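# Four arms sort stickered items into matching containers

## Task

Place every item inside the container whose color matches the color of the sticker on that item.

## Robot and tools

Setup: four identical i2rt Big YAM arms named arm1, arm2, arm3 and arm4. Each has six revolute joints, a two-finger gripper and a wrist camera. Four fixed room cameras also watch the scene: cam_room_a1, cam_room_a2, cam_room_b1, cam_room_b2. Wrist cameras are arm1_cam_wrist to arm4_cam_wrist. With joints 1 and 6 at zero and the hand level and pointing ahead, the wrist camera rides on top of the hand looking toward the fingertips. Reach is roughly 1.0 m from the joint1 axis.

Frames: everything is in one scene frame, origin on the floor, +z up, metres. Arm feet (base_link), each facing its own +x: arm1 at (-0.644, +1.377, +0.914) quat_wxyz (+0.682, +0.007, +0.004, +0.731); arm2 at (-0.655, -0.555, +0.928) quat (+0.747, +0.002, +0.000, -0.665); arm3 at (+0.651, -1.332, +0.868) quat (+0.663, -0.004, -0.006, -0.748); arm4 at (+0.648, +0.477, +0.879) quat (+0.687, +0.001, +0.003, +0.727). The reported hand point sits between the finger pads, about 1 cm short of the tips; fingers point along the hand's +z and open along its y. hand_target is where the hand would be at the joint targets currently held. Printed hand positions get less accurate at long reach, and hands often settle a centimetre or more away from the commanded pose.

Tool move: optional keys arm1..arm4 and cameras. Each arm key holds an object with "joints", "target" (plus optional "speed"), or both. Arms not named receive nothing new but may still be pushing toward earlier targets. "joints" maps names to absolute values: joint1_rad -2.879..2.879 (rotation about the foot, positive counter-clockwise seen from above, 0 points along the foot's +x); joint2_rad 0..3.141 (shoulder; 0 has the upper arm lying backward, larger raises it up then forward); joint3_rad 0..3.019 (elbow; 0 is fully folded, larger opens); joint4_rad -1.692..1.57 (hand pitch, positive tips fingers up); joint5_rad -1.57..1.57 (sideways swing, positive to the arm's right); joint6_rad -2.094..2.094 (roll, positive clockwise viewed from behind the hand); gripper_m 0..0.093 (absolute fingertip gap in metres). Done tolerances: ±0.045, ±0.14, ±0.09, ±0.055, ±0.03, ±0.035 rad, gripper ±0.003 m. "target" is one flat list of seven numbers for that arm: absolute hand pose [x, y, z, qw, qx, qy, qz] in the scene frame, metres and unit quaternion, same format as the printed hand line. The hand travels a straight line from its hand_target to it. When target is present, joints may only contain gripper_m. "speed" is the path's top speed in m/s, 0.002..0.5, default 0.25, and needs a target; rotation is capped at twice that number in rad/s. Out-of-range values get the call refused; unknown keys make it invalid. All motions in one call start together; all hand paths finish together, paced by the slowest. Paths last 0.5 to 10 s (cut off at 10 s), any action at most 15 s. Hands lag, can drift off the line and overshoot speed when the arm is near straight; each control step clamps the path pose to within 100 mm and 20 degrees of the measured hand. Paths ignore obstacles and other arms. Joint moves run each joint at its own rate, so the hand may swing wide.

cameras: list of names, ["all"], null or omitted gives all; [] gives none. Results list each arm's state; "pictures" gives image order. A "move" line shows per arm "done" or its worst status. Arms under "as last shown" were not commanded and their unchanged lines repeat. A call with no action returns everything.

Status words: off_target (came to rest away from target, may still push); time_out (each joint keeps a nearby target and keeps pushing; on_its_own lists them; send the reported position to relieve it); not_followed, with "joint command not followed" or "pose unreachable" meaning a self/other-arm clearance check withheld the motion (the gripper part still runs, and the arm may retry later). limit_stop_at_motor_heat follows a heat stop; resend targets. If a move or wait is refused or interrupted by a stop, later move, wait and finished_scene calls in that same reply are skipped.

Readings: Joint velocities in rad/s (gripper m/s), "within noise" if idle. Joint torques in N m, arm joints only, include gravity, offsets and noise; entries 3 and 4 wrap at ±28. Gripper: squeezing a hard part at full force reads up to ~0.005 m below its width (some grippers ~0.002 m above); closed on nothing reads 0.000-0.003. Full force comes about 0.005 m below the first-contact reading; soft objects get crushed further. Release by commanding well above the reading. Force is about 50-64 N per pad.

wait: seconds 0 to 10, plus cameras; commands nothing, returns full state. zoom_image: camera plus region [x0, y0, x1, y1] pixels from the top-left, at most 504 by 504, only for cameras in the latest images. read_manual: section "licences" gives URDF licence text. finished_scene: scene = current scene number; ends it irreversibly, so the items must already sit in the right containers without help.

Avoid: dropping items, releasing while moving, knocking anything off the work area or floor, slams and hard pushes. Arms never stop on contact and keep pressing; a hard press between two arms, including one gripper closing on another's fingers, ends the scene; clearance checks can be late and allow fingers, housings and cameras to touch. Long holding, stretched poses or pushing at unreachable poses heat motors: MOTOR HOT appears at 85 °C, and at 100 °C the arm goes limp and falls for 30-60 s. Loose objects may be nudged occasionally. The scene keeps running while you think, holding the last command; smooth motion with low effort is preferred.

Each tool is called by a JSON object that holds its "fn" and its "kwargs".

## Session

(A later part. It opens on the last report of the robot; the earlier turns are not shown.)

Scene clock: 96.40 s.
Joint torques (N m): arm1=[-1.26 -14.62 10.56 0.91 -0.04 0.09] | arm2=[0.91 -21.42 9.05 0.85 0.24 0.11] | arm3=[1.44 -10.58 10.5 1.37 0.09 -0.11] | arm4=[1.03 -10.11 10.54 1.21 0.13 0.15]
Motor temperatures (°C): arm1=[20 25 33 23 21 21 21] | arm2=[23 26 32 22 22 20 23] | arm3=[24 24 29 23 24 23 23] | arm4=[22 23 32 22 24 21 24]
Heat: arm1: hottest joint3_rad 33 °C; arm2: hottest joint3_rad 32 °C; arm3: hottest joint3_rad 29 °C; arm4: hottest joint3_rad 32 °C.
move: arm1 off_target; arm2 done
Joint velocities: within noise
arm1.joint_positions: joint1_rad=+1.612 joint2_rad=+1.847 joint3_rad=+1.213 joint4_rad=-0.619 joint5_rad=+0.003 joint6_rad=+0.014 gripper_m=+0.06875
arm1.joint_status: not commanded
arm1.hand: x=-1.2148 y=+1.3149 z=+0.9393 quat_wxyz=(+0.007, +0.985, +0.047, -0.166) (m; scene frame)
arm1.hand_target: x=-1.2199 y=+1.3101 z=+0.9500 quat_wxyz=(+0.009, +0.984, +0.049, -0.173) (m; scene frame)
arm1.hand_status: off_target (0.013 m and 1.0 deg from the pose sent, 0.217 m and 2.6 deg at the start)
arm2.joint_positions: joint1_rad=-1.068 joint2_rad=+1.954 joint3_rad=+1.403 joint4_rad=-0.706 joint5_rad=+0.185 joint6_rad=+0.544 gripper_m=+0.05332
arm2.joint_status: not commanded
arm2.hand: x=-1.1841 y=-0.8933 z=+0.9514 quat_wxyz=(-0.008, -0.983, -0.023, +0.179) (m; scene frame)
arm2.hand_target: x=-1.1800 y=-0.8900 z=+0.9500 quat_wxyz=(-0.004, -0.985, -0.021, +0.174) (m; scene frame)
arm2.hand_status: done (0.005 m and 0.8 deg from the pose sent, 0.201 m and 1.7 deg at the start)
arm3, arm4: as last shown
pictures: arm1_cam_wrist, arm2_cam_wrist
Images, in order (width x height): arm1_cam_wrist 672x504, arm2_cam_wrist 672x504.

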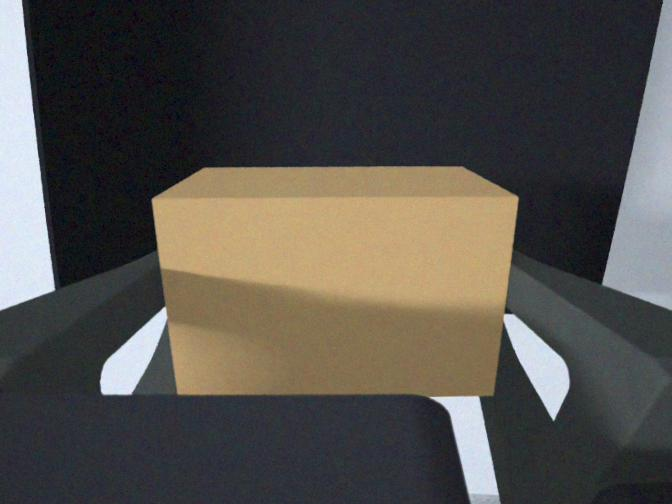

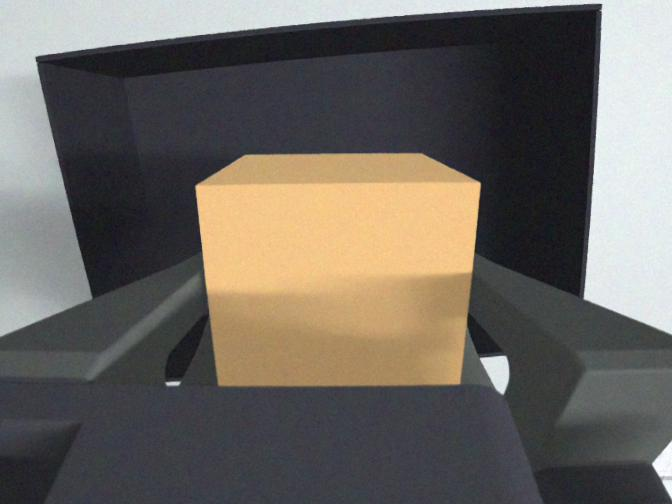

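{"fn": "move", "kwargs": {"arm1": {"joints":{"joint2_rad":0.8,"joint3_rad":0.75,"joint4_rad":-1.1,"joint5_rad":0,"joint6_rad":0}}, "arm2": {"joints":{"joint2_rad":0.8,"joint3_rad":0.75,"joint4_rad":-1.1,"joint5_rad":0,"joint6_rad":0}}, "arm3": {"joints":{"joint2_rad":0.4,"joint3_rad":0.9,"joint4_rad":-0.6}}, "arm4": {"joints":{"joint2_rad":0.4,"joint3_rad":0.9,"joint4_rad":-0.6}}, "cameras": []}}

{"fn": "move", "kwargs": {"arm1": {"joints":{"joint1_rad":-2.245}}, "arm2": {"joints":{"joint1_rad":0.919}}, "arm3": {"joints":{"joint1_rad":-1.977}}, "arm4": {"joints":{"joint1_rad":0.908}}, "cameras": []}}

{"fn": "move", "kwargs": {"arm1": {"joints":{"joint2_rad":0.7,"joint3_rad":0.7,"joint4_rad":0.1}}, "arm2": {"joints":{"joint2_rad":0.7,"joint3_rad":0.7,"joint4_rad":0.1}}, "cameras": ["arm1_cam_wrist","arm2_cam_wrist","arm3_cam_wrist","arm4_cam_wrist"]}}

Scene clock: 113.37 s.
Joint torques (N m): arm1=[-1.38 -0.67 11.54 0.88 -0.05 -0.08] | arm2=[0.73 -4.19 10.52 1.29 -0.18 -0.07] | arm3=[1.67 2.43 8.72 2.65 0.07 -0.11] | arm4=[0.97 1.9 8.7 2.13 0.08 0.18]
Motor temperatures (°C): arm1=[20 25 32 23 21 21 22] | arm2=[23 26 32 22 22 20 24] | arm3=[24 24 29 23 24 23 23] | arm4=[22 23 33 22 24 21 24]
Heat: arm1: hottest joint3_rad 32 °C; arm2: hottest joint3_rad 32 °C; arm3: hottest joint3_rad 29 °C; arm4: hottest joint3_rad 33 °C.
move: arm1 done; arm2 done; arm3 done; arm4 done
Joint velocities: within noise
arm1.joint_positions: joint1_rad=+1.612 joint2_rad=+0.801 joint3_rad=+0.748 joint4_rad=-1.092 joint5_rad=+0.002 joint6_rad=+0.008 gripper_m=+0.06875
arm1.joint_status: all done
arm1.hand: x=-0.9287 y=+1.3455 z=+1.1239 quat_wxyz=(+0.010, +0.974, +0.050, -0.219) (m; scene frame)
arm1.hand_target: x=-0.9271 y=+1.3434 z=+1.1244 quat_wxyz=(+0.011, +0.975, +0.058, -0.216) (m; scene frame)
arm1.hand_status: not commanded
arm2.joint_positions: joint1_rad=-1.068 joint2_rad=+0.801 joint3_rad=+0.761 joint4_rad=-1.092 joint5_rad=+0.003 joint6_rad=+0.014 gripper_m=+0.05331
arm2.joint_status: all done
arm2.hand: x=-0.8947 y=-0.7253 z=+1.1392 quat_wxyz=(-0.065, -0.932, -0.291, +0.206) (m; scene frame)
arm2.hand_target: x=-0.8907 y=-0.7231 z=+1.1331 quat_wxyz=(-0.062, -0.932, -0.298, +0.197) (m; scene frame)
arm2.hand_status: not commanded
arm3.joint_positions: joint1_rad=+1.686 joint2_rad=+0.397 joint3_rad=+0.907 joint4_rad=-0.618 joint5_rad=-0.001 joint6_rad=+0.006 gripper_m=+0.09398
arm3.joint_status: all done
arm3.hand: x=+0.9272 y=-1.3267 z=+1.3671 quat_wxyz=(-0.668, +0.001, -0.744, +0.005) (m; scene frame)
arm3.hand_target: x=+0.9298 y=-1.3257 z=+1.3668 quat_wxyz=(-0.671, +0.004, -0.741, +0.006) (m; scene frame)
arm3.hand_status: not commanded
arm4.joint_positions: joint1_rad=-1.624 joint2_rad=+0.401 joint3_rad=+0.901 joint4_rad=-0.621 joint5_rad=+0.000 joint6_rad=-0.012 gripper_m=+0.09398
arm4.joint_status: all done
arm4.hand: x=+0.9291 y=+0.4794 z=+1.3724 quat_wxyz=(-0.662, +0.007, -0.750, +0.004) (m; scene frame)
arm4.hand_target: x=+0.9297 y=+0.4805 z=+1.3769 quat_wxyz=(-0.669, +0.004, -0.743, -0.001) (m; scene frame)
arm4.hand_status: not commanded
pictures: none
No camera images: "cameras" was empty.

Scene clock: 115.97 s.
Joint torques (N m): arm1=[-3.14 -0.91 11.47 0.68 -0.04 0.01] | arm2=[0.91 -4.13 10.52 1.31 0.08 -0.06] | arm3=[0.56 2.14 8.79 2.62 -0.05 -0.11] | arm4=[0.38 2.26 8.76 2.13 0.12 0.11]
Motor temperatures (°C): arm1=[20 25 32 23 21 21 22] | arm2=[23 26 32 22 22 20 24] | arm3=[24 24 29 23 24 23 23] | arm4=[22 23 33 22 24 21 24]
Heat: arm1: hottest joint3_rad 32 °C; arm2: hottest joint3_rad 32 °C; arm3: hottest joint3_rad 29 °C; arm4: hottest joint3_rad 33 °C.
move: arm1 done; arm2 done; arm3 done; arm4 done
Joint velocities: within noise
arm1.joint_positions: joint1_rad=-2.240 joint2_rad=+0.801 joint3_rad=+0.748 joint4_rad=-1.092 joint5_rad=+0.002 joint6_rad=+0.005 gripper_m=+0.06883
arm1.joint_status: all done
arm1.hand: x=-0.4017 y=+1.2124 z=+1.1153 quat_wxyz=(-0.194, -0.291, -0.935, +0.064) (m; scene frame)
arm1.hand_target: x=-0.4035 y=+1.2122 z=+1.1159 quat_wxyz=(-0.192, -0.291, -0.935, +0.063) (m; scene frame)
arm1.hand_status: not commanded
arm2.joint_positions: joint1_rad=+0.916 joint2_rad=+0.801 joint3_rad=+0.761 joint4_rad=-1.092 joint5_rad=-0.002 joint6_rad=+0.013 gripper_m=+0.05329
arm2.joint_status: all done
arm2.hand: x=-0.4037 y=-0.7061 z=+1.1402 quat_wxyz=(-0.211, -0.265, -0.939, +0.054) (m; scene frame)
arm2.hand_target: x=-0.4074 y=-0.7034 z=+1.1341 quat_wxyz=(-0.202, -0.259, -0.943, +0.053) (m; scene frame)
arm2.hand_status: not commanded
arm3.joint_positions: joint1_rad=-1.967 joint2_rad=+0.397 joint3_rad=+0.907 joint4_rad=-0.618 joint5_rad=+0.002 joint6_rad=+0.005 gripper_m=+0.09402
arm3.joint_status: all done
arm3.hand: x=+0.4100 y=-1.1874 z=+1.3645 quat_wxyz=(+0.165, -0.721, +0.197, +0.644) (m; scene frame)
arm3.hand_target: x=+0.4092 y=-1.1838 z=+1.3642 quat_wxyz=(+0.170, -0.717, +0.198, +0.646) (m; scene frame)
arm3.hand_status: not commanded
arm4.joint_positions: joint1_rad=+0.906 joint2_rad=+0.401 joint3_rad=+0.901 joint4_rad=-0.621 joint5_rad=-0.001 joint6_rad=-0.011 gripper_m=+0.09402
arm4.joint_status: all done
arm4.hand: x=+0.4217 y=+0.6388 z=+1.3743 quat_wxyz=(-0.200, +0.714, -0.222, -0.633) (m; scene frame)
arm4.hand_target: x=+0.4208 y=+0.6386 z=+1.3788 quat_wxyz=(-0.199, +0.707, -0.223, -0.642) (m; scene frame)
arm4.hand_status: not commanded
pictures: none
No camera images: "cameras" was empty.

Scene clock: 117.57 s.
Joint torques (N m): arm1=[-2.67 -0.56 13.85 2.85 -0.05 -0.04] | arm2=[0.91 -3.96 12.41 3.6 0.09 -0.06] | arm3=[0.62 2.14 8.77 2.61 -0.05 -0.1] | arm4=[0.97 2.2 8.64 2.21 0.11 0.16]
Motor temperatures (°C): arm1=[20 25 32 23 21 21 22] | arm2=[23 26 32 22 22 20 24] | arm3=[24 24 29 23 24 23 23] | arm4=[22 23 33 22 24 21 24]
Heat: arm1: hottest joint3_rad 32 °C; arm2: hottest joint3_rad 32 °C; arm3: hottest joint3_rad 29 °C; arm4: hottest joint3_rad 33 °C.
move: arm1 done; arm2 done
Joint velocities: within noise
arm1.joint_positions: joint1_rad=-2.240 joint2_rad=+0.703 joint3_rad=+0.684 joint4_rad=+0.077 joint5_rad=+0.002 joint6_rad=+0.005 gripper_m=+0.06883
arm1.joint_status: all done
arm1.hand: x=-0.3038 y=+1.1473 z=+1.3423 quat_wxyz=(-0.690, -0.204, -0.661, +0.214) (m; scene frame)
arm1.hand_target: x=-0.3058 y=+1.1466 z=+1.3591 quat_wxyz=(-0.703, -0.199, -0.646, +0.222) (m; scene frame)
arm1.hand_status: not commanded
arm2.joint_positions: joint1_rad=+0.916 joint2_rad=+0.703 joint3_rad=+0.699 joint4_rad=+0.074 joint5_rad=-0.002 joint6_rad=+0.013 gripper_m=+0.05329
arm2.joint_status: all done
arm2.hand: x=-0.3086 y=-0.7638 z=+1.3706 quat_wxyz=(-0.707, -0.186, -0.656, +0.188) (m; scene frame)
arm2.hand_target: x=-0.3096 y=-0.7624 z=+1.3791 quat_wxyz=(-0.716, -0.178, -0.647, +0.195) (m; scene frame)
arm2.hand_status: not commanded
arm3, arm4: as last shown
pictures: arm1_cam_wrist, arm2_cam_wrist, arm3_cam_wrist, arm4_cam_wrist
Images, in order (width x height): arm1_cam_wrist 672x504, arm2_cam_wrist 672x504, arm3_cam_wrist 672x504, arm4_cam_wrist 672x504.

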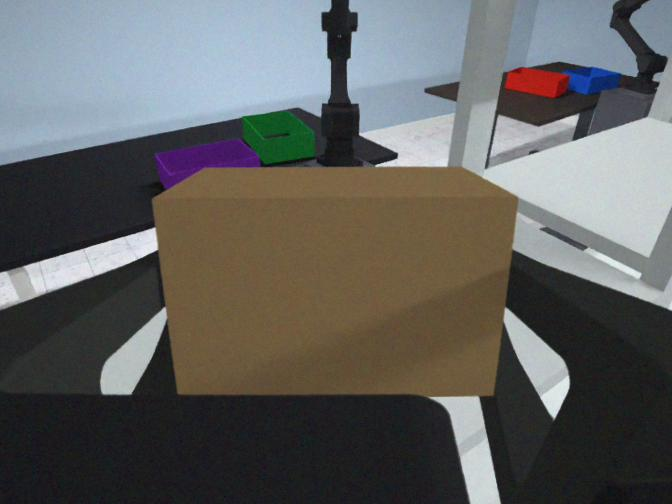

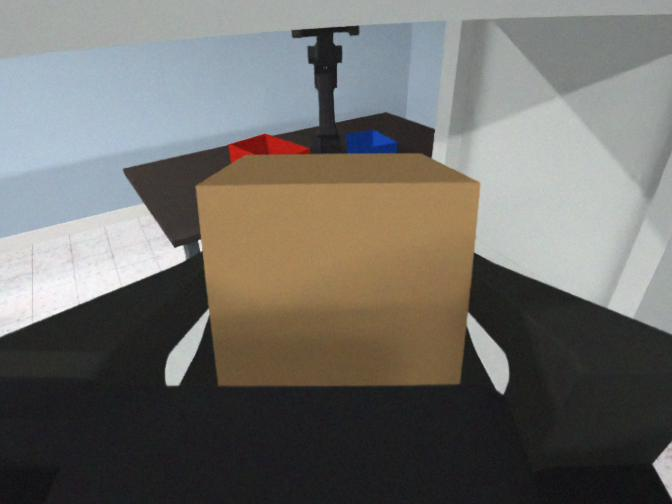

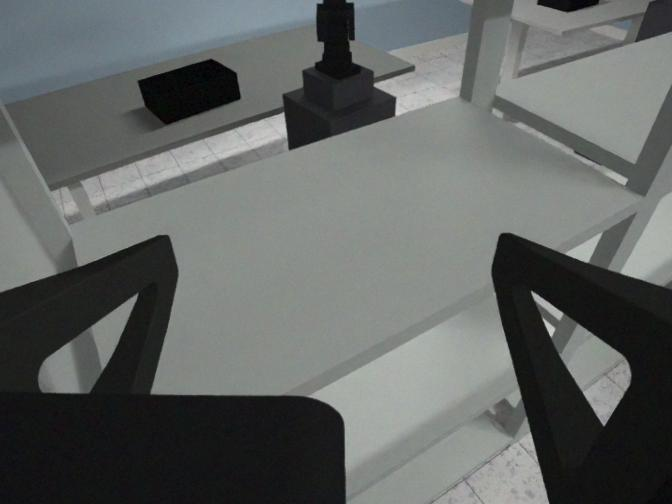

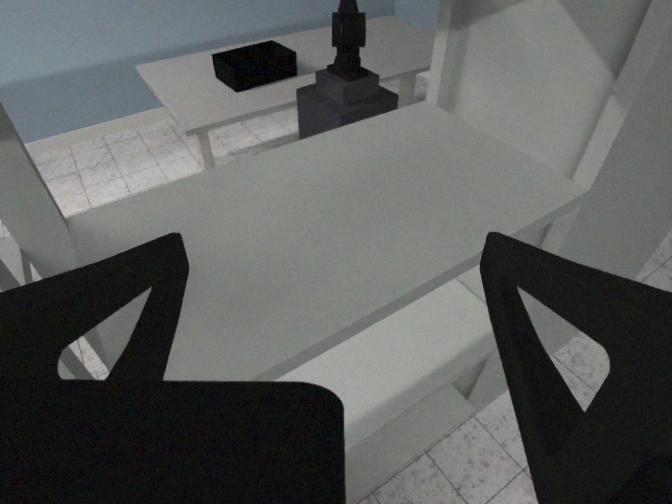

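{"fn": "move", "kwargs": {"arm3": {"joints":{"joint4_rad":-0.2}}, "arm4": {"joints":{"joint4_rad":-0.2}}, "cameras": ["arm3_cam_wrist","arm4_cam_wrist"]}}

Scene clock: 120.53 s.
Joint torques (N m): arm1=[-1.73 -0.67 13.75 2.59 -0.04 0.02] | arm2=[0.97 -4.01 12.4 3.6 0.09 -0.07] | arm3=[0.56 2.32 8.73 2.35 -0.06 -0.1] | arm4=[1.38 2.43 8.87 1.98 0.1 0.17]
Motor temperatures (°C): arm1=[20 25 33 23 21 21 22] | arm2=[23 26 32 22 22 20 24] | arm3=[24 24 29 23 24 23 23] | arm4=[22 23 33 22 24 21 24]
Heat: arm1: hottest joint3_rad 33 °C; arm2: hottest joint3_rad 32 °C; arm3: hottest joint3_rad 29 °C; arm4: hottest joint3_rad 33 °C.
move: arm3 done; arm4 done
Joint velocities: within noise
arm1, arm2: as last shown
arm3.joint_positions: joint1_rad=-1.967 joint2_rad=+0.397 joint3_rad=+0.906 joint4_rad=-0.217 joint5_rad=+0.002 joint6_rad=+0.005 gripper_m=+0.09402
arm3.joint_status: all done
arm3.hand: x=+0.4174 y=-1.1903 z=+1.4617 quat_wxyz=(+0.199, -0.578, +0.160, +0.775) (m; scene frame)
arm3.hand_target: x=+0.4174 y=-1.1873 z=+1.4616 quat_wxyz=(+0.206, -0.575, +0.160, +0.776) (m; scene frame)
arm3.hand_status: not commanded
arm4.joint_positions: joint1_rad=+0.906 joint2_rad=+0.401 joint3_rad=+0.898 joint4_rad=-0.220 joint5_rad=-0.001 joint6_rad=-0.011 gripper_m=+0.09402
arm4.joint_status: all done
arm4.hand: x=+0.4278 y=+0.6352 z=+1.4699 quat_wxyz=(-0.242, +0.575, -0.179, -0.761) (m; scene frame)
arm4.hand_target: x=+0.4292 y=+0.6335 z=+1.4758 quat_wxyz=(-0.239, +0.565, -0.179, -0.769) (m; scene frame)
arm4.hand_status: not commanded
pictures: arm3_cam_wrist, arm4_cam_wrist
Images, in order (width x height): arm3_cam_wrist 672x504, arm4_cam_wrist 672x504.

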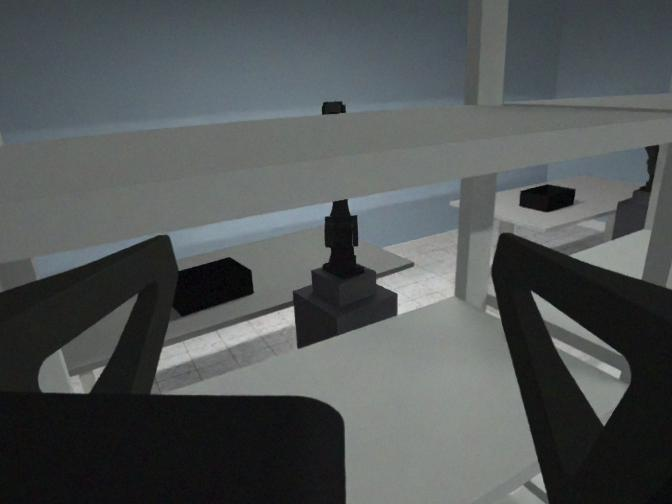

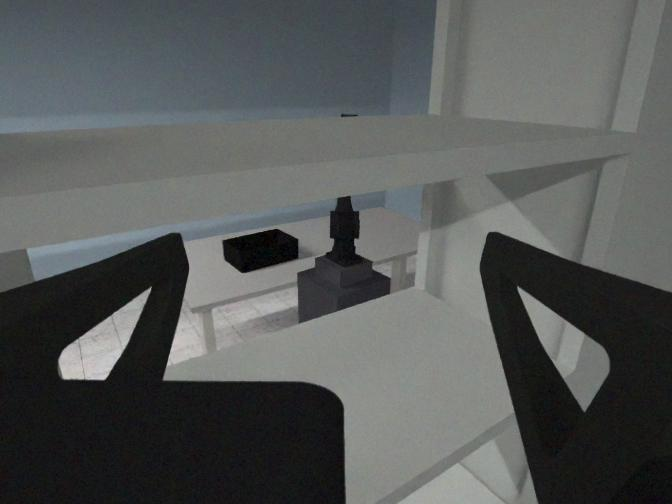

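{"fn": "move", "kwargs": {"arm1": {"joints":{"joint2_rad":0.85,"joint3_rad":0.4,"joint4_rad":0.75}}, "arm2": {"joints":{"joint2_rad":0.85,"joint3_rad":0.4,"joint4_rad":0.75}}, "arm3": {"joints":{"joint4_rad":-0.5}}, "arm4": {"joints":{"joint4_rad":-0.5}}, "cameras": ["arm3_cam_wrist","arm4_cam_wrist"]}}

Scene clock: 128.50 s.
Joint torques (N m): arm1=[-2.02 -1.73 13.18 2.41 -0.09 -0.01] | arm2=[1.03 -5.54 11.95 3.44 0.09 -0.06] | arm3=[0.67 2.2 8.85 1.54 -0.05 -0.11] | arm4=[0.79 2.02 8.96 1.05 0.11 0.12]
Motor temperatures (°C): arm1=[20 24 34 23 21 21 22] | arm2=[23 26 32 22 22 20 24] | arm3=[24 24 29 23 24 23 23] | arm4=[22 22 34 22 24 21 24]
Heat: arm1: hottest joint3_rad 34 °C; arm2: hottest joint3_rad 32 °C; arm3: hottest joint3_rad 29 °C; arm4: hottest joint3_rad 34 °C.
move: arm1 done; arm2 done; arm3 done; arm4 done
Joint velocities: within noise
arm1.joint_positions: joint1_rad=-2.240 joint2_rad=+0.860 joint3_rad=+0.374 joint4_rad=+0.727 joint5_rad=+0.002 joint6_rad=+0.005 gripper_m=+0.06883
arm1.joint_status: all done
arm1.hand: x=-0.3064 y=+1.1483 z=+1.2502 quat_wxyz=(-0.748, -0.184, -0.595, +0.232) (m; scene frame)
arm1.hand_target: x=-0.3077 y=+1.1472 z=+1.2745 quat_wxyz=(-0.764, -0.176, -0.573, +0.241) (m; scene frame)
arm1.hand_status: not commanded
arm2.joint_positions: joint1_rad=+0.916 joint2_rad=+0.860 joint3_rad=+0.389 joint4_rad=+0.725 joint5_rad=-0.002 joint6_rad=+0.013 gripper_m=+0.05329
arm2.joint_status: all done
arm2.hand: x=-0.3080 y=-0.7638 z=+1.2782 quat_wxyz=(-0.764, -0.167, -0.589, +0.203) (m; scene frame)
arm2.hand_target: x=-0.3102 y=-0.7617 z=+1.2944 quat_wxyz=(-0.777, -0.158, -0.572, +0.212) (m; scene frame)
arm2.hand_status: not commanded
arm3.joint_positions: joint1_rad=-1.967 joint2_rad=+0.397 joint3_rad=+0.906 joint4_rad=-0.493 joint5_rad=+0.002 joint6_rad=+0.005 gripper_m=+0.09402
arm3.joint_status: all done
arm3.hand: x=+0.4086 y=-1.1862 z=+1.3949 quat_wxyz=(+0.176, -0.679, +0.186, +0.688) (m; scene frame)
arm3.hand_target: x=+0.4081 y=-1.1828 z=+1.3888 quat_wxyz=(+0.180, -0.684, +0.189, +0.681) (m; scene frame)
arm3.hand_status: not commanded
arm4.joint_positions: joint1_rad=+0.906 joint2_rad=+0.401 joint3_rad=+0.898 joint4_rad=-0.488 joint5_rad=-0.001 joint6_rad=-0.011 gripper_m=+0.09402
arm4.joint_status: all done
arm4.hand: x=+0.4198 y=+0.6403 z=+1.4050 quat_wxyz=(-0.215, +0.671, -0.209, -0.678) (m; scene frame)
arm4.hand_target: x=+0.4199 y=+0.6394 z=+1.4033 quat_wxyz=(-0.209, +0.674, -0.213, -0.676) (m; scene frame)
arm4.hand_status: not commanded
pictures: arm3_cam_wrist, arm4_cam_wrist
Images, in order (width x height): arm3_cam_wrist 672x504, arm4_cam_wrist 672x504.

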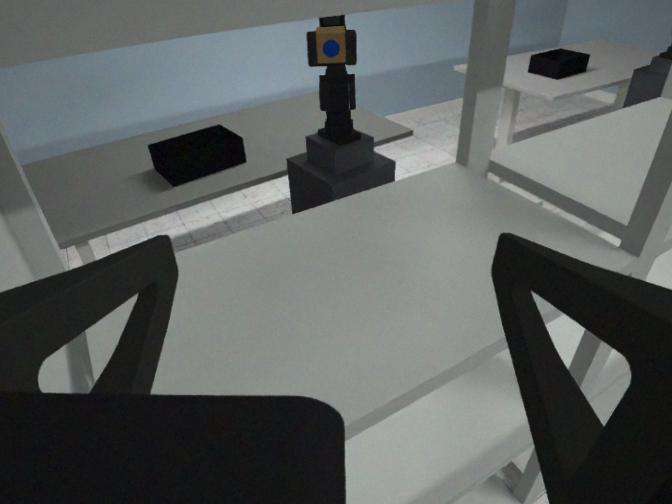

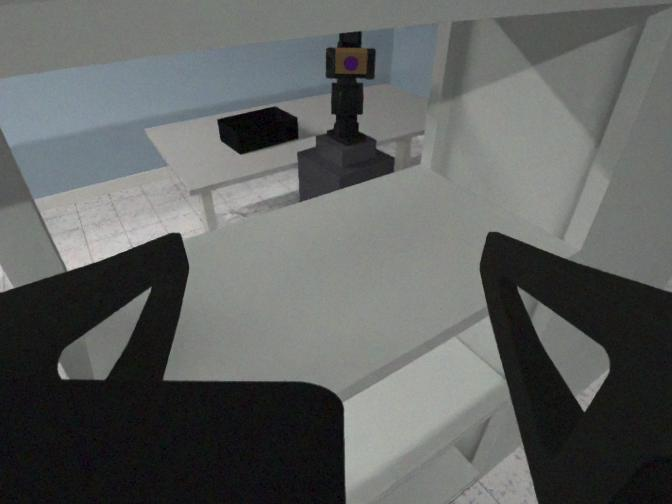

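{"fn": "move", "kwargs": {"arm1": {"joints":{"joint2_rad":1.2,"joint3_rad":1.08,"joint4_rad":-1.1}}, "arm2": {"joints":{"joint2_rad":1.2,"joint3_rad":1.08,"joint4_rad":-1.1}}, "cameras": []}}

{"fn": "move", "kwargs": {"arm1": {"target":[-0.025,0.95,1.135,0.1656,0.2953,0.9395,-0.0521],"speed":0.2}, "arm2": {"target":[-0.005,-0.945,1.125,0.1674,0.2611,0.9495,-0.046],"speed":0.2}, "cameras": ["arm3_cam_wrist","arm4_cam_wrist"]}}

{"fn": "move", "kwargs": {"arm1": {"target":[-0.01,0.937,1.065,0.1656,0.2953,0.9395,-0.0521],"speed":0.12}, "arm2": {"target":[0.0,-0.947,1.045,0.1674,0.2611,0.9495,-0.046],"speed":0.12}, "cameras": []}}

{"fn": "move", "kwargs": {"arm1": {"target":[-0.007,0.935,1.03,0.1656,0.2953,0.9395,-0.0521],"speed":0.06}, "arm2": {"target":[0.0,-0.947,1.02,0.1674,0.2611,0.9495,-0.046],"speed":0.06}, "cameras": ["arm3_cam_wrist","arm4_cam_wrist"]}}

Scene clock: 145.87 s.
Joint torques (N m): arm1=[-2.43 -6.42 15.45 0.55 -0.05 -0.02] | arm2=[1.08 -9.88 15.21 0.9 0.08 -0.07] | arm3=[0.5 2.14 8.85 1.51 -0.05 -0.11] | arm4=[1.08 1.67 8.98 1.03 0.11 0.15]
Motor temperatures (°C): arm1=[20 24 35 23 21 21 22] | arm2=[23 25 33 22 22 20 24] | arm3=[24 23 28 23 24 23 23] | arm4=[22 22 35 22 24 21 24]
Heat: arm1: hottest joint3_rad 35 °C; arm2: hottest joint3_rad 33 °C; arm3: hottest joint3_rad 28 °C; arm4: hottest joint3_rad 35 °C.
move: arm1 done; arm2 done
Joint velocities: within noise
arm1.joint_positions: joint1_rad=-2.240 joint2_rad=+1.207 joint3_rad=+1.028 joint4_rad=-1.091 joint5_rad=+0.002 joint6_rad=+0.005 gripper_m=+0.06883
arm1.joint_status: all done
arm1.hand: x=-0.3115 y=+1.1507 z=+1.1142 quat_wxyz=(-0.135, -0.295, -0.945, +0.046) (m; scene frame)
arm1.hand_target: x=-0.3020 y=+1.1421 z=+1.1395 quat_wxyz=(-0.159, -0.293, -0.941, +0.053) (m; scene frame)
arm1.hand_status: not commanded
arm2.joint_positions: joint1_rad=+0.916 joint2_rad=+1.199 joint3_rad=+1.031 joint4_rad=-1.088 joint5_rad=-0.002 joint6_rad=+0.013 gripper_m=+0.05329
arm2.joint_status: all done
arm2.hand: x=-0.3117 y=-0.7609 z=+1.1386 quat_wxyz=(-0.152, -0.268, -0.950, +0.038) (m; scene frame)
arm2.hand_target: x=-0.3016 y=-0.7662 z=+1.1595 quat_wxyz=(-0.169, -0.260, -0.950, +0.044) (m; scene frame)
arm2.hand_status: not commanded
arm3, arm4: as last shown
arm4.hand: x=+0.4198 y=+0.6403 z=+1.4049 quat_wxyz=(-0.215, +0.671, -0.209, -0.678) (m; scene frame)
arm4.hand_target: x=+0.4199 y=+0.6394 z=+1.4032 quat_wxyz=(-0.209, +0.674, -0.213, -0.676) (m; scene frame)
pictures: none
No camera images: "cameras" was empty.

Scene clock: 148.53 s.
Joint torques (N m): arm1=[-2.2 -19.14 17.2 0.54 -0.07 0] | arm2=[0.73 -22.71 16.76 0.94 0.14 -0.08] | arm3=[0.5 2.14 8.85 1.51 -0.05 -0.11] | arm4=[1.38 2.32 8.91 0.9 0.1 0.19]
Motor temperatures (°C): arm1=[20 24 36 23 21 21 22] | arm2=[23 25 34 22 22 20 24] | arm3=[24 23 28 23 24 23 23] | arm4=[22 22 35 22 24 21 24]
Heat: arm1: hottest joint3_rad 36 °C; arm2: hottest joint3_rad 34 °C; arm3: hottest joint3_rad 28 °C; arm4: hottest joint3_rad 35 °C.
move: arm1 off_target; arm2 off_target
Joint velocities: arm1=[within noise] | arm2=[within noise] | arm3=[within noise] | arm4=[0.005 -0.005 0.007 0.002 -0.154 0.007 0]
arm1.joint_positions: joint1_rad=-2.240 joint2_rad=+2.122 joint3_rad=+2.182 joint4_rad=-1.316 joint5_rad=-0.003 joint6_rad=+0.005 gripper_m=+0.06883
arm1.joint_status: not commanded
arm1.hand: x=-0.0337 y=+0.9616 z=+1.1095 quat_wxyz=(-0.142, -0.294, -0.944, +0.045) (m; scene frame)
arm1.hand_target: x=-0.0264 y=+0.9510 z=+1.1349 quat_wxyz=(-0.166, -0.295, -0.939, +0.052) (m; scene frame)
arm1.hand_status: off_target (0.029 m and 2.9 deg from the pose sent, 0.350 m and 3.6 deg at the start)
arm2.joint_positions: joint1_rad=+0.916 joint2_rad=+2.141 joint3_rad=+2.161 joint4_rad=-1.266 joint5_rad=+0.000 joint6_rad=+0.013 gripper_m=+0.05329
arm2.joint_status: not commanded
arm2.hand: x=-0.0168 y=-0.9370 z=+1.1152 quat_wxyz=(-0.157, -0.268, -0.950, +0.040) (m; scene frame)
arm2.hand_target: x=-0.0059 y=-0.9446 z=+1.1250 quat_wxyz=(-0.169, -0.261, -0.949, +0.046) (m; scene frame)
arm2.hand_status: off_target (0.017 m and 1.6 deg from the pose sent, 0.358 m and 2.1 deg at the start)
arm3, arm4: as last shown
pictures: arm3_cam_wrist, arm4_cam_wrist
Images, in order (width x height): arm3_cam_wrist 672x504, arm4_cam_wrist 672x504.

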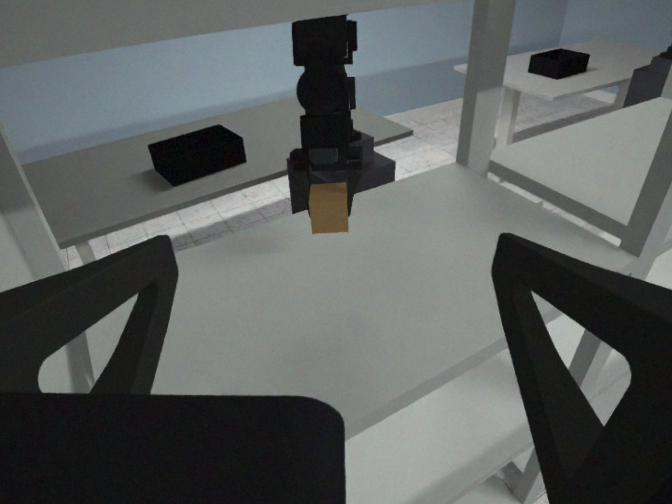

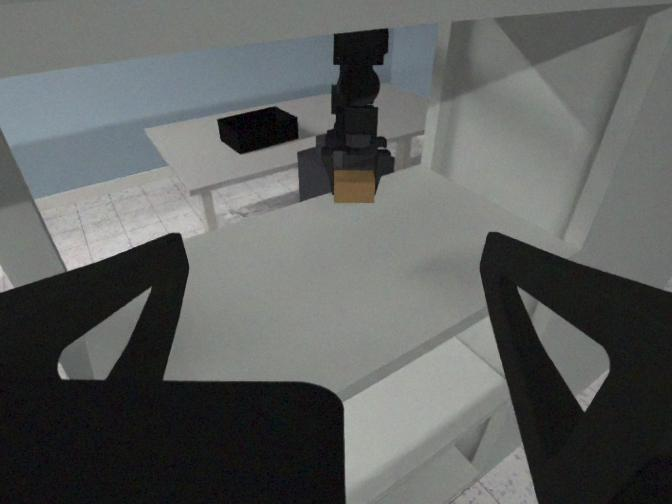

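Scene clock: 149.80 s.
Joint torques (N m): arm1=[-2.84 -19.9 12.01 1.58 -0.05 -0.02] | arm2=[0.85 -23.3 10.92 2.25 0.14 -0.07] | arm3=[0.44 2.08 8.83 1.51 -0.05 -0.11] | arm4=[0.85 2.49 8.92 1.01 0.1 0.14]
Motor temperatures (°C): arm1=[20 24 36 23 21 21 22] | arm2=[23 25 34 22 22 20 24] | arm3=[24 23 28 23 24 23 23] | arm4=[22 22 35 22 24 21 24]
Heat: arm1: hottest joint3_rad 36 °C; arm2: hottest joint3_rad 34 °C; arm3: hottest joint3_rad 28 °C; arm4: hottest joint3_rad 35 °C.
move: arm1 done; arm2 off_target
Joint velocities: within noise
arm1.joint_positions: joint1_rad=-2.240 joint2_rad=+2.197 joint3_rad=+2.182 joint4_rad=-1.212 joint5_rad=-0.005 joint6_rad=+0.005 gripper_m=+0.06883
arm1.joint_status: not commanded
arm1.hand: x=-0.0111 y=+0.9459 z=+1.0632 quat_wxyz=(-0.156, -0.293, -0.942, +0.049) (m; scene frame)
arm1.hand_target: x=-0.0101 y=+0.9371 z=+1.0650 quat_wxyz=(-0.166, -0.295, -0.940, +0.052) (m; scene frame)
arm1.hand_status: done (0.009 m and 1.2 deg from the pose sent, 0.056 m and 2.9 deg at the start)
arm2.joint_positions: joint1_rad=+0.916 joint2_rad=+2.174 joint3_rad=+2.077 joint4_rad=-1.114 joint5_rad=+0.000 joint6_rad=+0.013 gripper_m=+0.05329
arm2.joint_status: not commanded
arm2.hand: x=-0.0032 y=-0.9449 z=+1.0649 quat_wxyz=(-0.173, -0.267, -0.947, +0.045) (m; scene frame)
arm2.hand_target: x=-0.0006 y=-0.9467 z=+1.0452 quat_wxyz=(-0.167, -0.261, -0.950, +0.046) (m; scene frame)
arm2.hand_status: off_target (0.020 m and 1.1 deg from the pose sent, 0.073 m and 1.6 deg at the start)
arm3, arm4: as last shown
pictures: none
No camera images: "cameras" was empty.

Scene clock: 150.97 s.
Joint torques (N m): arm1=[-2.9 -19.08 11.66 1.54 -0.07 0.02] | arm2=[0.67 -22.53 10.3 2.25 0.13 -0.07] | arm3=[0.5 2.14 8.87 1.52 -0.06 -0.11] | arm4=[1.03 2.08 9.05 1.05 0.12 0.15]
Motor temperatures (°C): arm1=[20 24 36 23 21 21 22] | arm2=[23 26 34 22 22 20 24] | arm3=[24 23 28 23 24 23 23] | arm4=[22 22 35 22 24 21 24]
Heat: arm1: hottest joint3_rad 36 °C; arm2: hottest joint3_rad 34 °C; arm3: hottest joint3_rad 28 °C; arm4: hottest joint3_rad 35 °C.
move: arm1 done; arm2 off_target
Joint velocities: within noise
arm1.joint_positions: joint1_rad=-2.240 joint2_rad=+2.210 joint3_rad=+2.130 joint4_rad=-1.136 joint5_rad=-0.005 joint6_rad=+0.005 gripper_m=+0.06883
arm1.joint_status: not commanded
arm1.hand: x=-0.0073 y=+0.9431 z=+1.0358 quat_wxyz=(-0.162, -0.293, -0.941, +0.051) (m; scene frame)
arm1.hand_target: x=-0.0072 y=+0.9352 z=+1.0299 quat_wxyz=(-0.166, -0.295, -0.940, +0.052) (m; scene frame)
arm1.hand_status: done (0.010 m and 0.6 deg from the pose sent, 0.035 m and 1.2 deg at the start)
arm2.joint_positions: joint1_rad=+0.916 joint2_rad=+2.176 joint3_rad=+2.037 joint4_rad=-1.056 joint5_rad=+0.000 joint6_rad=+0.013 gripper_m=+0.05329
arm2.joint_status: not commanded
arm2.hand: x=-0.0012 y=-0.9460 z=+1.0499 quat_wxyz=(-0.181, -0.267, -0.945, +0.047) (m; scene frame)
arm2.hand_target: x=-0.0011 y=-0.9464 z=+1.0205 quat_wxyz=(-0.167, -0.261, -0.950, +0.046) (m; scene frame)
arm2.hand_status: off_target (0.030 m and 1.8 deg from the pose sent, 0.045 m and 1.1 deg at the start)
arm3, arm4: as last shown
pictures: arm3_cam_wrist, arm4_cam_wrist
Images, in order (width x height): arm3_cam_wrist 672x504, arm4_cam_wrist 672x504.

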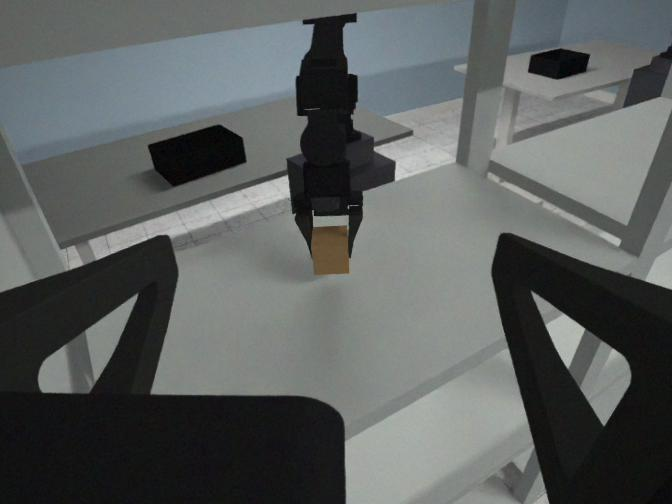

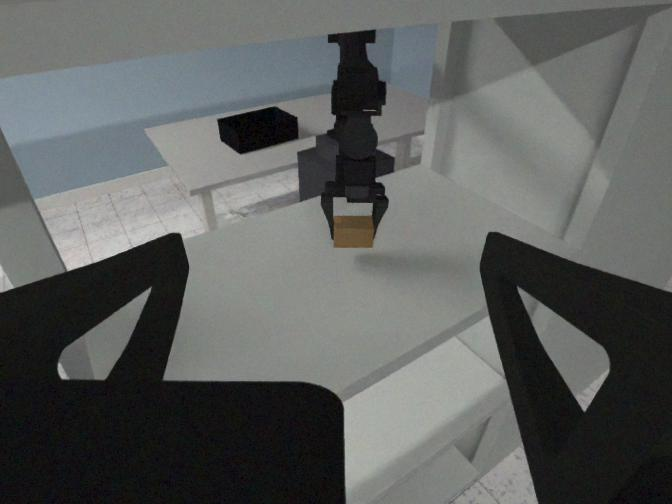

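{"fn": "move", "kwargs": {"arm1": {"target":[-0.007,0.935,1.01,0.1656,0.2953,0.9395,-0.0521],"speed":0.05}, "arm2": {"target":[-0.001,-0.947,0.998,0.1674,0.2611,0.9495,-0.046],"speed":0.05}, "cameras": []}}

{"fn": "move", "kwargs": {"arm1": {"target":[-0.007,0.935,0.996,0.1656,0.2953,0.9395,-0.0521],"speed":0.05}, "arm2": {"target":[-0.001,-0.947,0.984,0.1674,0.2611,0.9495,-0.046],"speed":0.05}, "cameras": ["arm3_cam_wrist","arm4_cam_wrist"]}}

Scene clock: 157.50 s.
Joint torques (N m): arm1=[-2.73 -19.14 11.54 1.48 -0.05 0] | arm2=[0.67 -22.71 10.39 2.24 0.13 -0.08] | arm3=[0.56 2.2 8.88 1.52 -0.05 -0.1] | arm4=[0.73 1.9 8.81 1.02 0.11 0.16]
Motor temperatures (°C): arm1=[20 25 36 23 21 21 22] | arm2=[23 26 34 22 22 20 24] | arm3=[24 23 28 23 24 23 23] | arm4=[22 22 35 22 24 21 24]
Heat: arm1: hottest joint3_rad 36 °C; arm2: hottest joint3_rad 34 °C; arm3: hottest joint3_rad 28 °C; arm4: hottest joint3_rad 35 °C.
move: arm1 off_target; arm2 off_target
Joint velocities: within noise
arm1.joint_positions: joint1_rad=-2.240 joint2_rad=+2.217 joint3_rad=+2.093 joint4_rad=-1.090 joint5_rad=-0.005 joint6_rad=+0.005 gripper_m=+0.06883
arm1.joint_status: not commanded
arm1.hand: x=-0.0071 y=+0.9428 z=+1.0171 quat_wxyz=(-0.163, -0.293, -0.941, +0.051) (m; scene frame)
arm1.hand_target: x=-0.0072 y=+0.9352 z=+1.0099 quat_wxyz=(-0.166, -0.295, -0.940, +0.052) (m; scene frame)
arm1.hand_status: off_target (0.011 m and 0.5 deg from the pose sent, 0.027 m and 0.6 deg at the start)
arm2.joint_positions: joint1_rad=+0.916 joint2_rad=+2.191 joint3_rad=+1.999 joint4_rad=-1.006 joint5_rad=+0.000 joint6_rad=+0.012 gripper_m=+0.05329
arm2.joint_status: not commanded
arm2.hand: x=-0.0012 y=-0.9459 z=+1.0254 quat_wxyz=(-0.179, -0.267, -0.946, +0.046) (m; scene frame)
arm2.hand_target: x=-0.0018 y=-0.9466 z=+0.9984 quat_wxyz=(-0.167, -0.261, -0.950, +0.046) (m; scene frame)
arm2.hand_status: off_target (0.027 m and 1.6 deg from the pose sent, 0.052 m and 1.8 deg at the start)
arm3, arm4: as last shown
pictures: none
No camera images: "cameras" was empty.

Scene clock: 158.47 s.
Joint torques (N m): arm1=[-2.78 -19.02 11.14 1.44 -0.08 0.01] | arm2=[0.73 -22.01 9.66 2.33 0.1 -0.08] | arm3=[0.5 2.2 8.8 1.5 -0.05 -0.1] | arm4=[0.67 2.08 8.95 1.03 0.1 0.14]
Motor temperatures (°C): arm1=[20 25 36 23 21 21 22] | arm2=[23 26 34 22 22 20 24] | arm3=[24 23 28 23 24 23 23] | arm4=[22 22 35 22 24 21 24]
Heat: arm1: hottest joint3_rad 36 °C; arm2: hottest joint3_rad 34 °C; arm3: hottest joint3_rad 28 °C; arm4: hottest joint3_rad 35 °C.
move: arm1 off_target; arm2 off_target
Joint velocities: within noise
arm1.joint_positions: joint1_rad=-2.240 joint2_rad=+2.224 joint3_rad=+2.071 joint4_rad=-1.058 joint5_rad=-0.005 joint6_rad=+0.005 gripper_m=+0.06883
arm1.joint_status: not commanded
arm1.hand: x=-0.0067 y=+0.9425 z=+1.0046 quat_wxyz=(-0.164, -0.293, -0.941, +0.051) (m; scene frame)
arm1.hand_target: x=-0.0071 y=+0.9352 z=+0.9960 quat_wxyz=(-0.166, -0.295, -0.940, +0.052) (m; scene frame)
arm1.hand_status: off_target (0.011 m and 0.4 deg from the pose sent, 0.023 m and 0.5 deg at the start)
arm2.joint_positions: joint1_rad=+0.916 joint2_rad=+2.191 joint3_rad=+1.986 joint4_rad=-0.978 joint5_rad=+0.000 joint6_rad=+0.012 gripper_m=+0.05329
arm2.joint_status: not commanded
arm2.hand: x=+0.0010 y=-0.9472 z=+1.0219 quat_wxyz=(-0.187, -0.266, -0.944, +0.048) (m; scene frame)
arm2.hand_target: x=-0.0024 y=-0.9462 z=+0.9849 quat_wxyz=(-0.167, -0.261, -0.950, +0.046) (m; scene frame)
arm2.hand_status: off_target (0.038 m and 2.4 deg from the pose sent, 0.041 m and 1.6 deg at the start)
arm3, arm4: as last shown
pictures: arm3_cam_wrist, arm4_cam_wrist
Images, in order (width x height): arm3_cam_wrist 672x504, arm4_cam_wrist 672x504.

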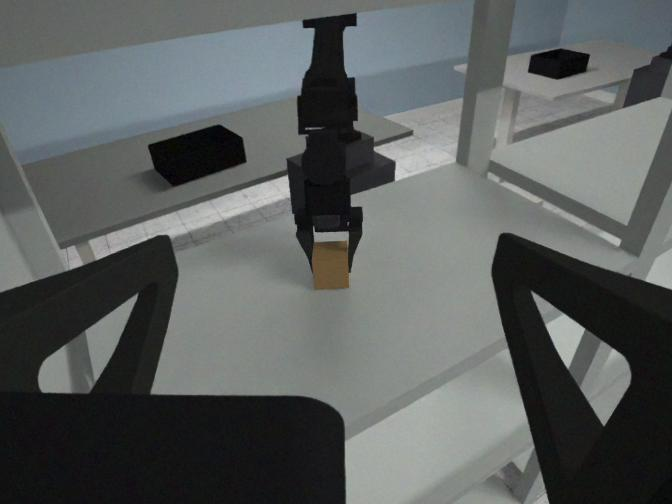

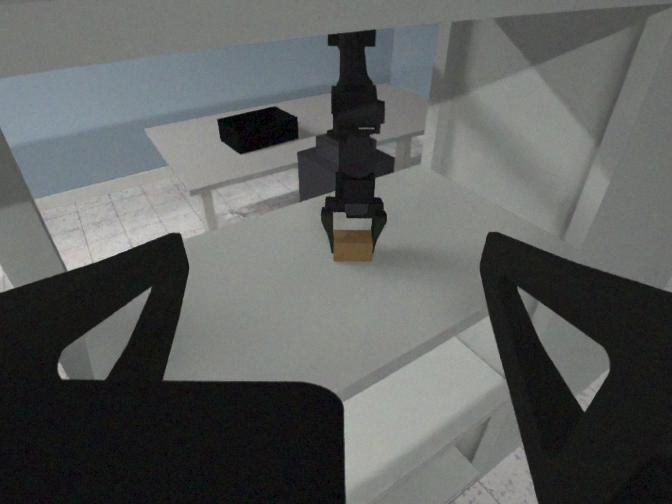

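{"fn": "move", "kwargs": {"arm1": {"target":[-0.007,0.935,0.982,0.1656,0.2953,0.9395,-0.0521],"speed":0.05}, "arm2": {"target":[-0.001,-0.947,0.974,0.1674,0.2611,0.9495,-0.046],"speed":0.05}, "cameras": ["arm3_cam_wrist","arm4_cam_wrist"]}}

{"fn": "zoom_image", "kwargs": {"camera": "arm4_cam_wrist", "region": [280, 180, 440, 300]}}

{"fn": "zoom_image", "kwargs": {"camera": "arm3_cam_wrist", "region": [250, 200, 410, 320]}}

Scene clock: 163.00 s.
Joint torques (N m): arm1=[-3.02 -19.14 9.95 1.66 -0.01 0.03] | arm2=[0.56 -21.54 8.92 2.4 0.04 -0.09] | arm3=[0.56 2.2 8.85 1.5 -0.06 -0.1] | arm4=[0.85 2.14 8.92 1.02 0.11 0.12]
Motor temperatures (°C): arm1=[20 26 35 23 21 21 22] | arm2=[23 27 33 22 22 20 24] | arm3=[24 23 28 23 24 23 23] | arm4=[22 22 35 22 24 21 24]
Heat: arm1: hottest joint3_rad 35 °C; arm2: hottest joint3_rad 33 °C; arm3: hottest joint3_rad 28 °C; arm4: hottest joint3_rad 35 °C.
move: arm1 off_target; arm2 off_target
Joint velocities: within noise
arm1.joint_positions: joint1_rad=-2.240 joint2_rad=+2.224 joint3_rad=+2.063 joint4_rad=-1.030 joint5_rad=-0.005 joint6_rad=+0.005 gripper_m=+0.06883
arm1.joint_status: not commanded
arm1.hand: x=-0.0034 y=+0.9402 z=+1.0035 quat_wxyz=(-0.173, -0.292, -0.939, +0.054) (m; scene frame)
arm1.hand_target: x=-0.0075 y=+0.9355 z=+0.9821 quat_wxyz=(-0.165, -0.295, -0.940, +0.052) (m; scene frame)
arm1.hand_status: off_target (0.022 m and 1.0 deg from the pose sent, 0.024 m and 0.4 deg at the start)
arm2.joint_positions: joint1_rad=+0.916 joint2_rad=+2.191 joint3_rad=+1.980 joint4_rad=-0.958 joint5_rad=+0.002 joint6_rad=+0.012 gripper_m=+0.05329
arm2.joint_status: not commanded
arm2.hand: x=+0.0030 y=-0.9488 z=+1.0209 quat_wxyz=(-0.193, -0.266, -0.943, +0.051) (m; scene frame)
arm2.hand_target: x=-0.0030 y=-0.9459 z=+0.9752 quat_wxyz=(-0.167, -0.261, -0.950, +0.046) (m; scene frame)
arm2.hand_status: off_target (0.047 m and 3.1 deg from the pose sent, 0.048 m and 2.4 deg at the start)
arm3, arm4: as last shown
pictures: arm3_cam_wrist, arm4_cam_wrist
Images, in order (width x height): arm3_cam_wrist 672x504, arm4_cam_wrist 672x504.

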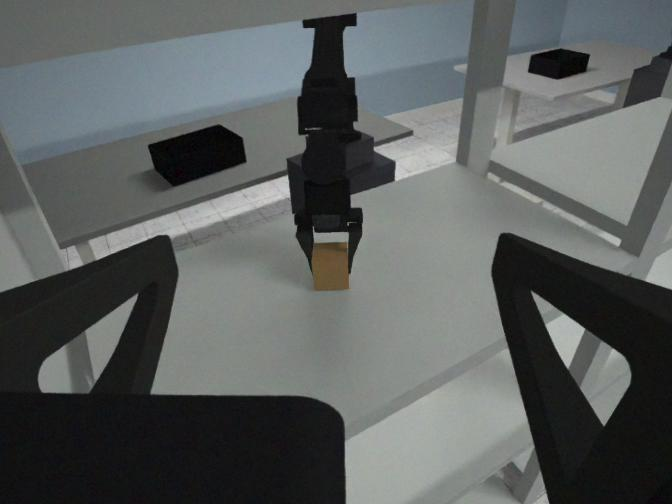

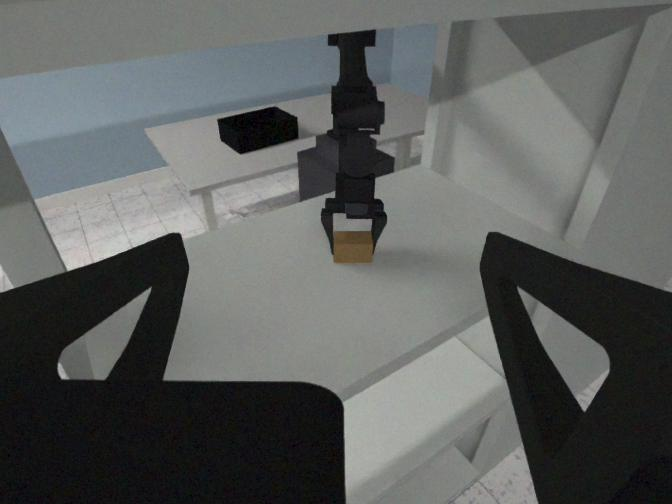

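Scaled by 3.150.

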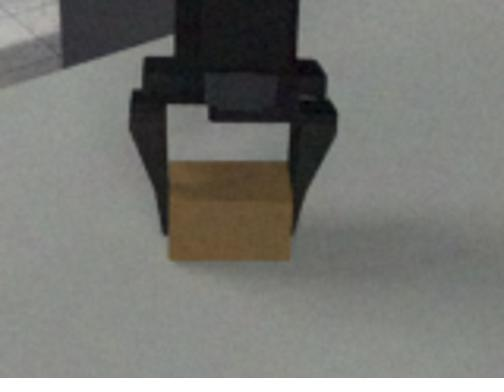

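Scaled by 3.150.

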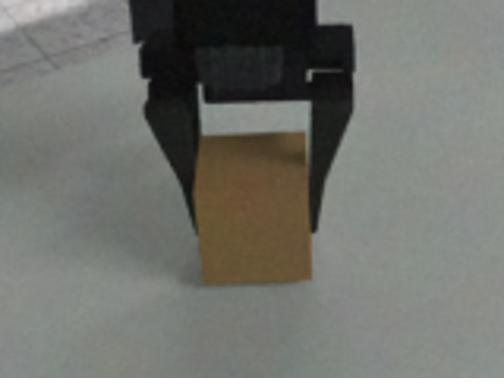

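{"fn": "move", "kwargs": {"arm1": {"target":[-0.006,0.941,0.993,0.1656,0.2953,0.9395,-0.0521],"speed":0.05}, "arm2": {"target":[0.0,-0.947,1.005,0.1674,0.2611,0.9495,-0.046],"speed":0.05}, "cameras": []}}

{"fn": "move", "kwargs": {"arm1": {"joints":{"gripper_m":0.093}}, "arm2": {"joints":{"gripper_m":0.085}}, "cameras": []}}

{"fn": "move", "kwargs": {"arm1": {"target":[-0.013,0.944,1.11,0.1656,0.2953,0.9395,-0.0521],"speed":0.15}, "arm2": {"target":[-0.004,-0.943,1.11,0.1674,0.2611,0.9495,-0.046],"speed":0.15}, "arm3": {"joints":{"joint1_rad":-1.985,"joint2_rad":1.12,"joint3_rad":1.0,"joint4_rad":-0.925,"gripper_m":0.093}}, "arm4": {"joints":{"joint2_rad":1.12,"joint3_rad":1.0,"joint4_rad":-0.925,"gripper_m":0.093}}, "cameras": ["arm1_cam_wrist","arm2_cam_wrist"]}}

Scene clock: 170.00 s.
Joint torques (N m): arm1=[-2.02 -20.01 10.33 1.06 0.06 0.1] | arm2=[0.73 -22.83 13.16 0.35 0.04 -0.02] | arm3=[0.44 2.14 8.87 1.52 -0.05 -0.1] | arm4=[0.79 1.79 8.98 1.06 0.1 0.17]
Motor temperatures (°C): arm1=[20 26 35 23 21 21 22] | arm2=[23 27 33 22 22 20 24] | arm3=[24 23 28 23 24 23 23] | arm4=[22 22 35 22 24 21 24]
Heat: arm1: hottest joint3_rad 35 °C; arm2: hottest joint3_rad 33 °C; arm3: hottest joint3_rad 28 °C; arm4: hottest joint3_rad 35 °C.
move: arm1 off_target; arm2 off_target
Joint velocities: within noise
arm1.joint_positions: joint1_rad=-2.240 joint2_rad=+2.224 joint3_rad=+2.063 joint4_rad=-1.030 joint5_rad=-0.005 joint6_rad=+0.005 gripper_m=+0.06883
arm1.joint_status: not commanded
arm1.hand: x=-0.0034 y=+0.9402 z=+1.0035 quat_wxyz=(-0.173, -0.292, -0.939, +0.054) (m; scene frame)
arm1.hand_target: x=-0.0060 y=+0.9411 z=+0.9929 quat_wxyz=(-0.166, -0.295, -0.940, +0.052) (m; scene frame)
arm1.hand_status: off_target (0.011 m and 1.0 deg from the pose sent, 0.011 m and 1.0 deg at the start)
arm2.joint_positions: joint1_rad=+0.916 joint2_rad=+2.191 joint3_rad=+1.981 joint4_rad=-0.975 joint5_rad=+0.002 joint6_rad=+0.006 gripper_m=+0.05329
arm2.joint_status: not commanded
arm2.hand: x=+0.0000 y=-0.9471 z=+1.0200 quat_wxyz=(-0.185, -0.264, -0.945, +0.049) (m; scene frame)
arm2.hand_target: x=-0.0004 y=-0.9468 z=+1.0051 quat_wxyz=(-0.168, -0.261, -0.949, +0.046) (m; scene frame)
arm2.hand_status: off_target (0.015 m and 2.2 deg from the pose sent, 0.016 m and 3.1 deg at the start)
arm3.joint_positions: joint1_rad=-1.967 joint2_rad=+0.397 joint3_rad=+0.906 joint4_rad=-0.493 joint5_rad=+0.002 joint6_rad=+0.005 gripper_m=+0.09402
arm3.joint_status: not commanded
arm3.hand: x=+0.4086 y=-1.1862 z=+1.3949 quat_wxyz=(+0.176, -0.679, +0.186, +0.688) (m; scene frame)
arm3.hand_target: x=+0.4081 y=-1.1828 z=+1.3888 quat_wxyz=(+0.180, -0.684, +0.189, +0.681) (m; scene frame)
arm3.hand_status: not commanded
arm4.joint_positions: joint1_rad=+0.906 joint2_rad=+0.401 joint3_rad=+0.898 joint4_rad=-0.488 joint5_rad=-0.001 joint6_rad=-0.011 gripper_m=+0.09402
arm4.joint_status: not commanded
arm4.hand: x=+0.4198 y=+0.6403 z=+1.4049 quat_wxyz=(-0.215, +0.671, -0.209, -0.678) (m; scene frame)
arm4.hand_target: x=+0.4199 y=+0.6394 z=+1.4032 quat_wxyz=(-0.209, +0.674, -0.213, -0.676) (m; scene frame)
arm4.hand_status: not commanded
pictures: none
No camera images: "cameras" was empty.

Scene clock: 170.53 s.
Joint torques (N m): arm1=[-2.02 -20.19 10.28 1.07 -0.05 0.07] | arm2=[0.79 -22.83 13.11 0.92 0.04 -0.01] | arm3=[0.56 2.26 8.84 1.51 -0.04 -0.11] | arm4=[1.03 1.79 8.88 0.96 0.1 0.15]
Motor temperatures (°C): arm1=[20 26 35 23 21 21 22] | arm2=[23 27 33 22 22 20 24] | arm3=[24 23 28 23 24 23 23] | arm4=[22 22 35 22 24 21 24]
Heat: arm1: hottest joint3_rad 35 °C; arm2: hottest joint3_rad 33 °C; arm3: hottest joint3_rad 28 °C; arm4: hottest joint3_rad 35 °C.
move: arm1 done; arm2 done
Joint velocities: within noise
arm1.joint_positions: joint1_rad=-2.241 joint2_rad=+2.224 joint3_rad=+2.061 joint4_rad=-1.030 joint5_rad=-0.002 joint6_rad=+0.008 gripper_m=+0.09297
arm1.joint_status: all done
arm1.hand: x=-0.0048 y=+0.9391 z=+1.0026 quat_wxyz=(-0.172, -0.294, -0.938, +0.055) (m; scene frame)
arm1.hand_target: x=-0.0060 y=+0.9411 z=+0.9930 quat_wxyz=(-0.166, -0.295, -0.940, +0.052) (m; scene frame)
arm1.hand_status: not commanded
arm2.joint_positions: joint1_rad=+0.916 joint2_rad=+2.193 joint3_rad=+1.981 joint4_rad=-0.990 joint5_rad=+0.002 joint6_rad=+0.006 gripper_m=+0.08493
arm2.joint_status: all done
arm2.hand: x=-0.0029 y=-0.9453 z=+1.0173 quat_wxyz=(-0.177, -0.265, -0.947, +0.047) (m; scene frame)
arm2.hand_target: x=-0.0004 y=-0.9469 z=+1.0051 quat_wxyz=(-0.168, -0.261, -0.949, +0.046) (m; scene frame)
arm2.hand_status: not commanded
arm3, arm4: as last shown
pictures: none
No camera images: "cameras" was empty.

Scene clock: 172.10 s.
Joint torques (N m): arm1=[-1.55 -21.13 16.12 0.54 -0.02 0.03] | arm2=[1.03 -25.82 15.69 0.83 0.09 0.01] | arm3=[0.26 -8.88 11.86 0.69 -0.03 -0.1] | arm4=[1.32 -8.53 10.67 0.38 0.11 0.15]
Motor temperatures (°C): arm1=[20 26 35 23 21 21 22] | arm2=[23 27 33 22 22 20 24] | arm3=[24 23 28 23 24 23 23] | arm4=[22 22 35 22 24 21 24]
Heat: arm1: hottest joint3_rad 35 °C; arm2: hottest joint3_rad 33 °C; arm3: hottest joint3_rad 28 °C; arm4: hottest joint3_rad 35 °C.
move: arm1 off_target; arm2 off_target; arm3 done; arm4 done
Joint velocities: within noise
arm1.joint_positions: joint1_rad=-2.241 joint2_rad=+2.185 joint3_rad=+2.205 joint4_rad=-1.284 joint5_rad=-0.003 joint6_rad=+0.010 gripper_m=+0.09297
arm1.joint_status: not commanded
arm1.hand: x=-0.0213 y=+0.9513 z=+1.0776 quat_wxyz=(-0.139, -0.297, -0.943, +0.044) (m; scene frame)
arm1.hand_target: x=-0.0143 y=+0.9449 z=+1.1099 quat_wxyz=(-0.166, -0.295, -0.939, +0.052) (m; scene frame)
arm1.hand_status: off_target (0.034 m and 3.2 deg from the pose sent, 0.108 m and 0.8 deg at the start)
arm2.joint_positions: joint1_rad=+0.916 joint2_rad=+2.168 joint3_rad=+2.131 joint4_rad=-1.226 joint5_rad=+0.002 joint6_rad=+0.006 gripper_m=+0.08493
arm2.joint_status: not commanded
arm2.hand: x=-0.0140 y=-0.9390 z=+1.0850 quat_wxyz=(-0.148, -0.266, -0.952, +0.039) (m; scene frame)
arm2.hand_target: x=-0.0050 y=-0.9425 z=+1.1100 quat_wxyz=(-0.168, -0.261, -0.949, +0.046) (m; scene frame)
arm2.hand_status: off_target (0.027 m and 2.4 deg from the pose sent, 0.093 m and 1.3 deg at the start)
arm3.joint_positions: joint1_rad=-1.970 joint2_rad=+1.123 joint3_rad=+0.972 joint4_rad=-0.918 joint5_rad=+0.002 joint6_rad=+0.005 gripper_m=+0.09306
arm3.joint_status: all done
arm3.hand: x=+0.2910 y=-1.1217 z=+1.0922 quat_wxyz=(+0.058, -0.936, +0.253, +0.237) (m; scene frame)
arm3.hand_target: x=+0.2890 y=-1.1135 z=+1.1066 quat_wxyz=(+0.063, -0.932, +0.257, +0.248) (m; scene frame)
arm3.hand_status: not commanded
arm4.joint_positions: joint1_rad=+0.906 joint2_rad=+1.120 joint3_rad=+0.978 joint4_rad=-0.914 joint5_rad=-0.001 joint6_rad=-0.011 gripper_m=+0.09312
arm4.joint_status: all done
arm4.hand: x=+0.3070 y=+0.7170 z=+1.1130 quat_wxyz=(-0.075, +0.924, -0.285, -0.245) (m; scene frame)
arm4.hand_target: x=+0.3036 y=+0.7182 z=+1.1226 quat_wxyz=(-0.075, +0.921, -0.289, -0.250) (m; scene frame)
arm4.hand_status: not commanded
pictures: arm1_cam_wrist, arm2_cam_wrist
Images, in order (width x height): arm1_cam_wrist 672x504, arm2_cam_wrist 672x504.

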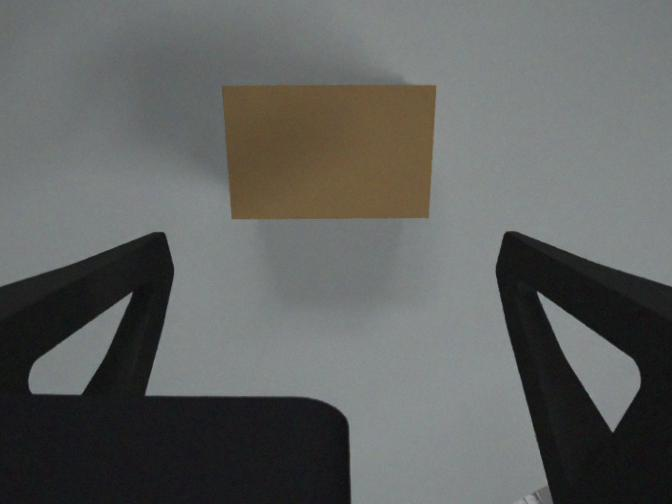

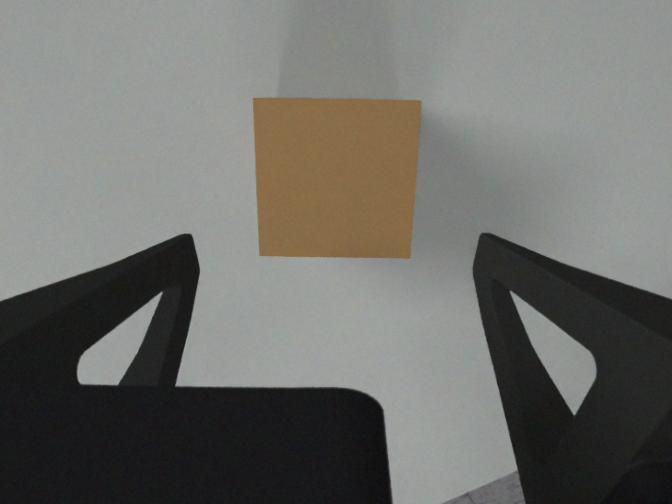

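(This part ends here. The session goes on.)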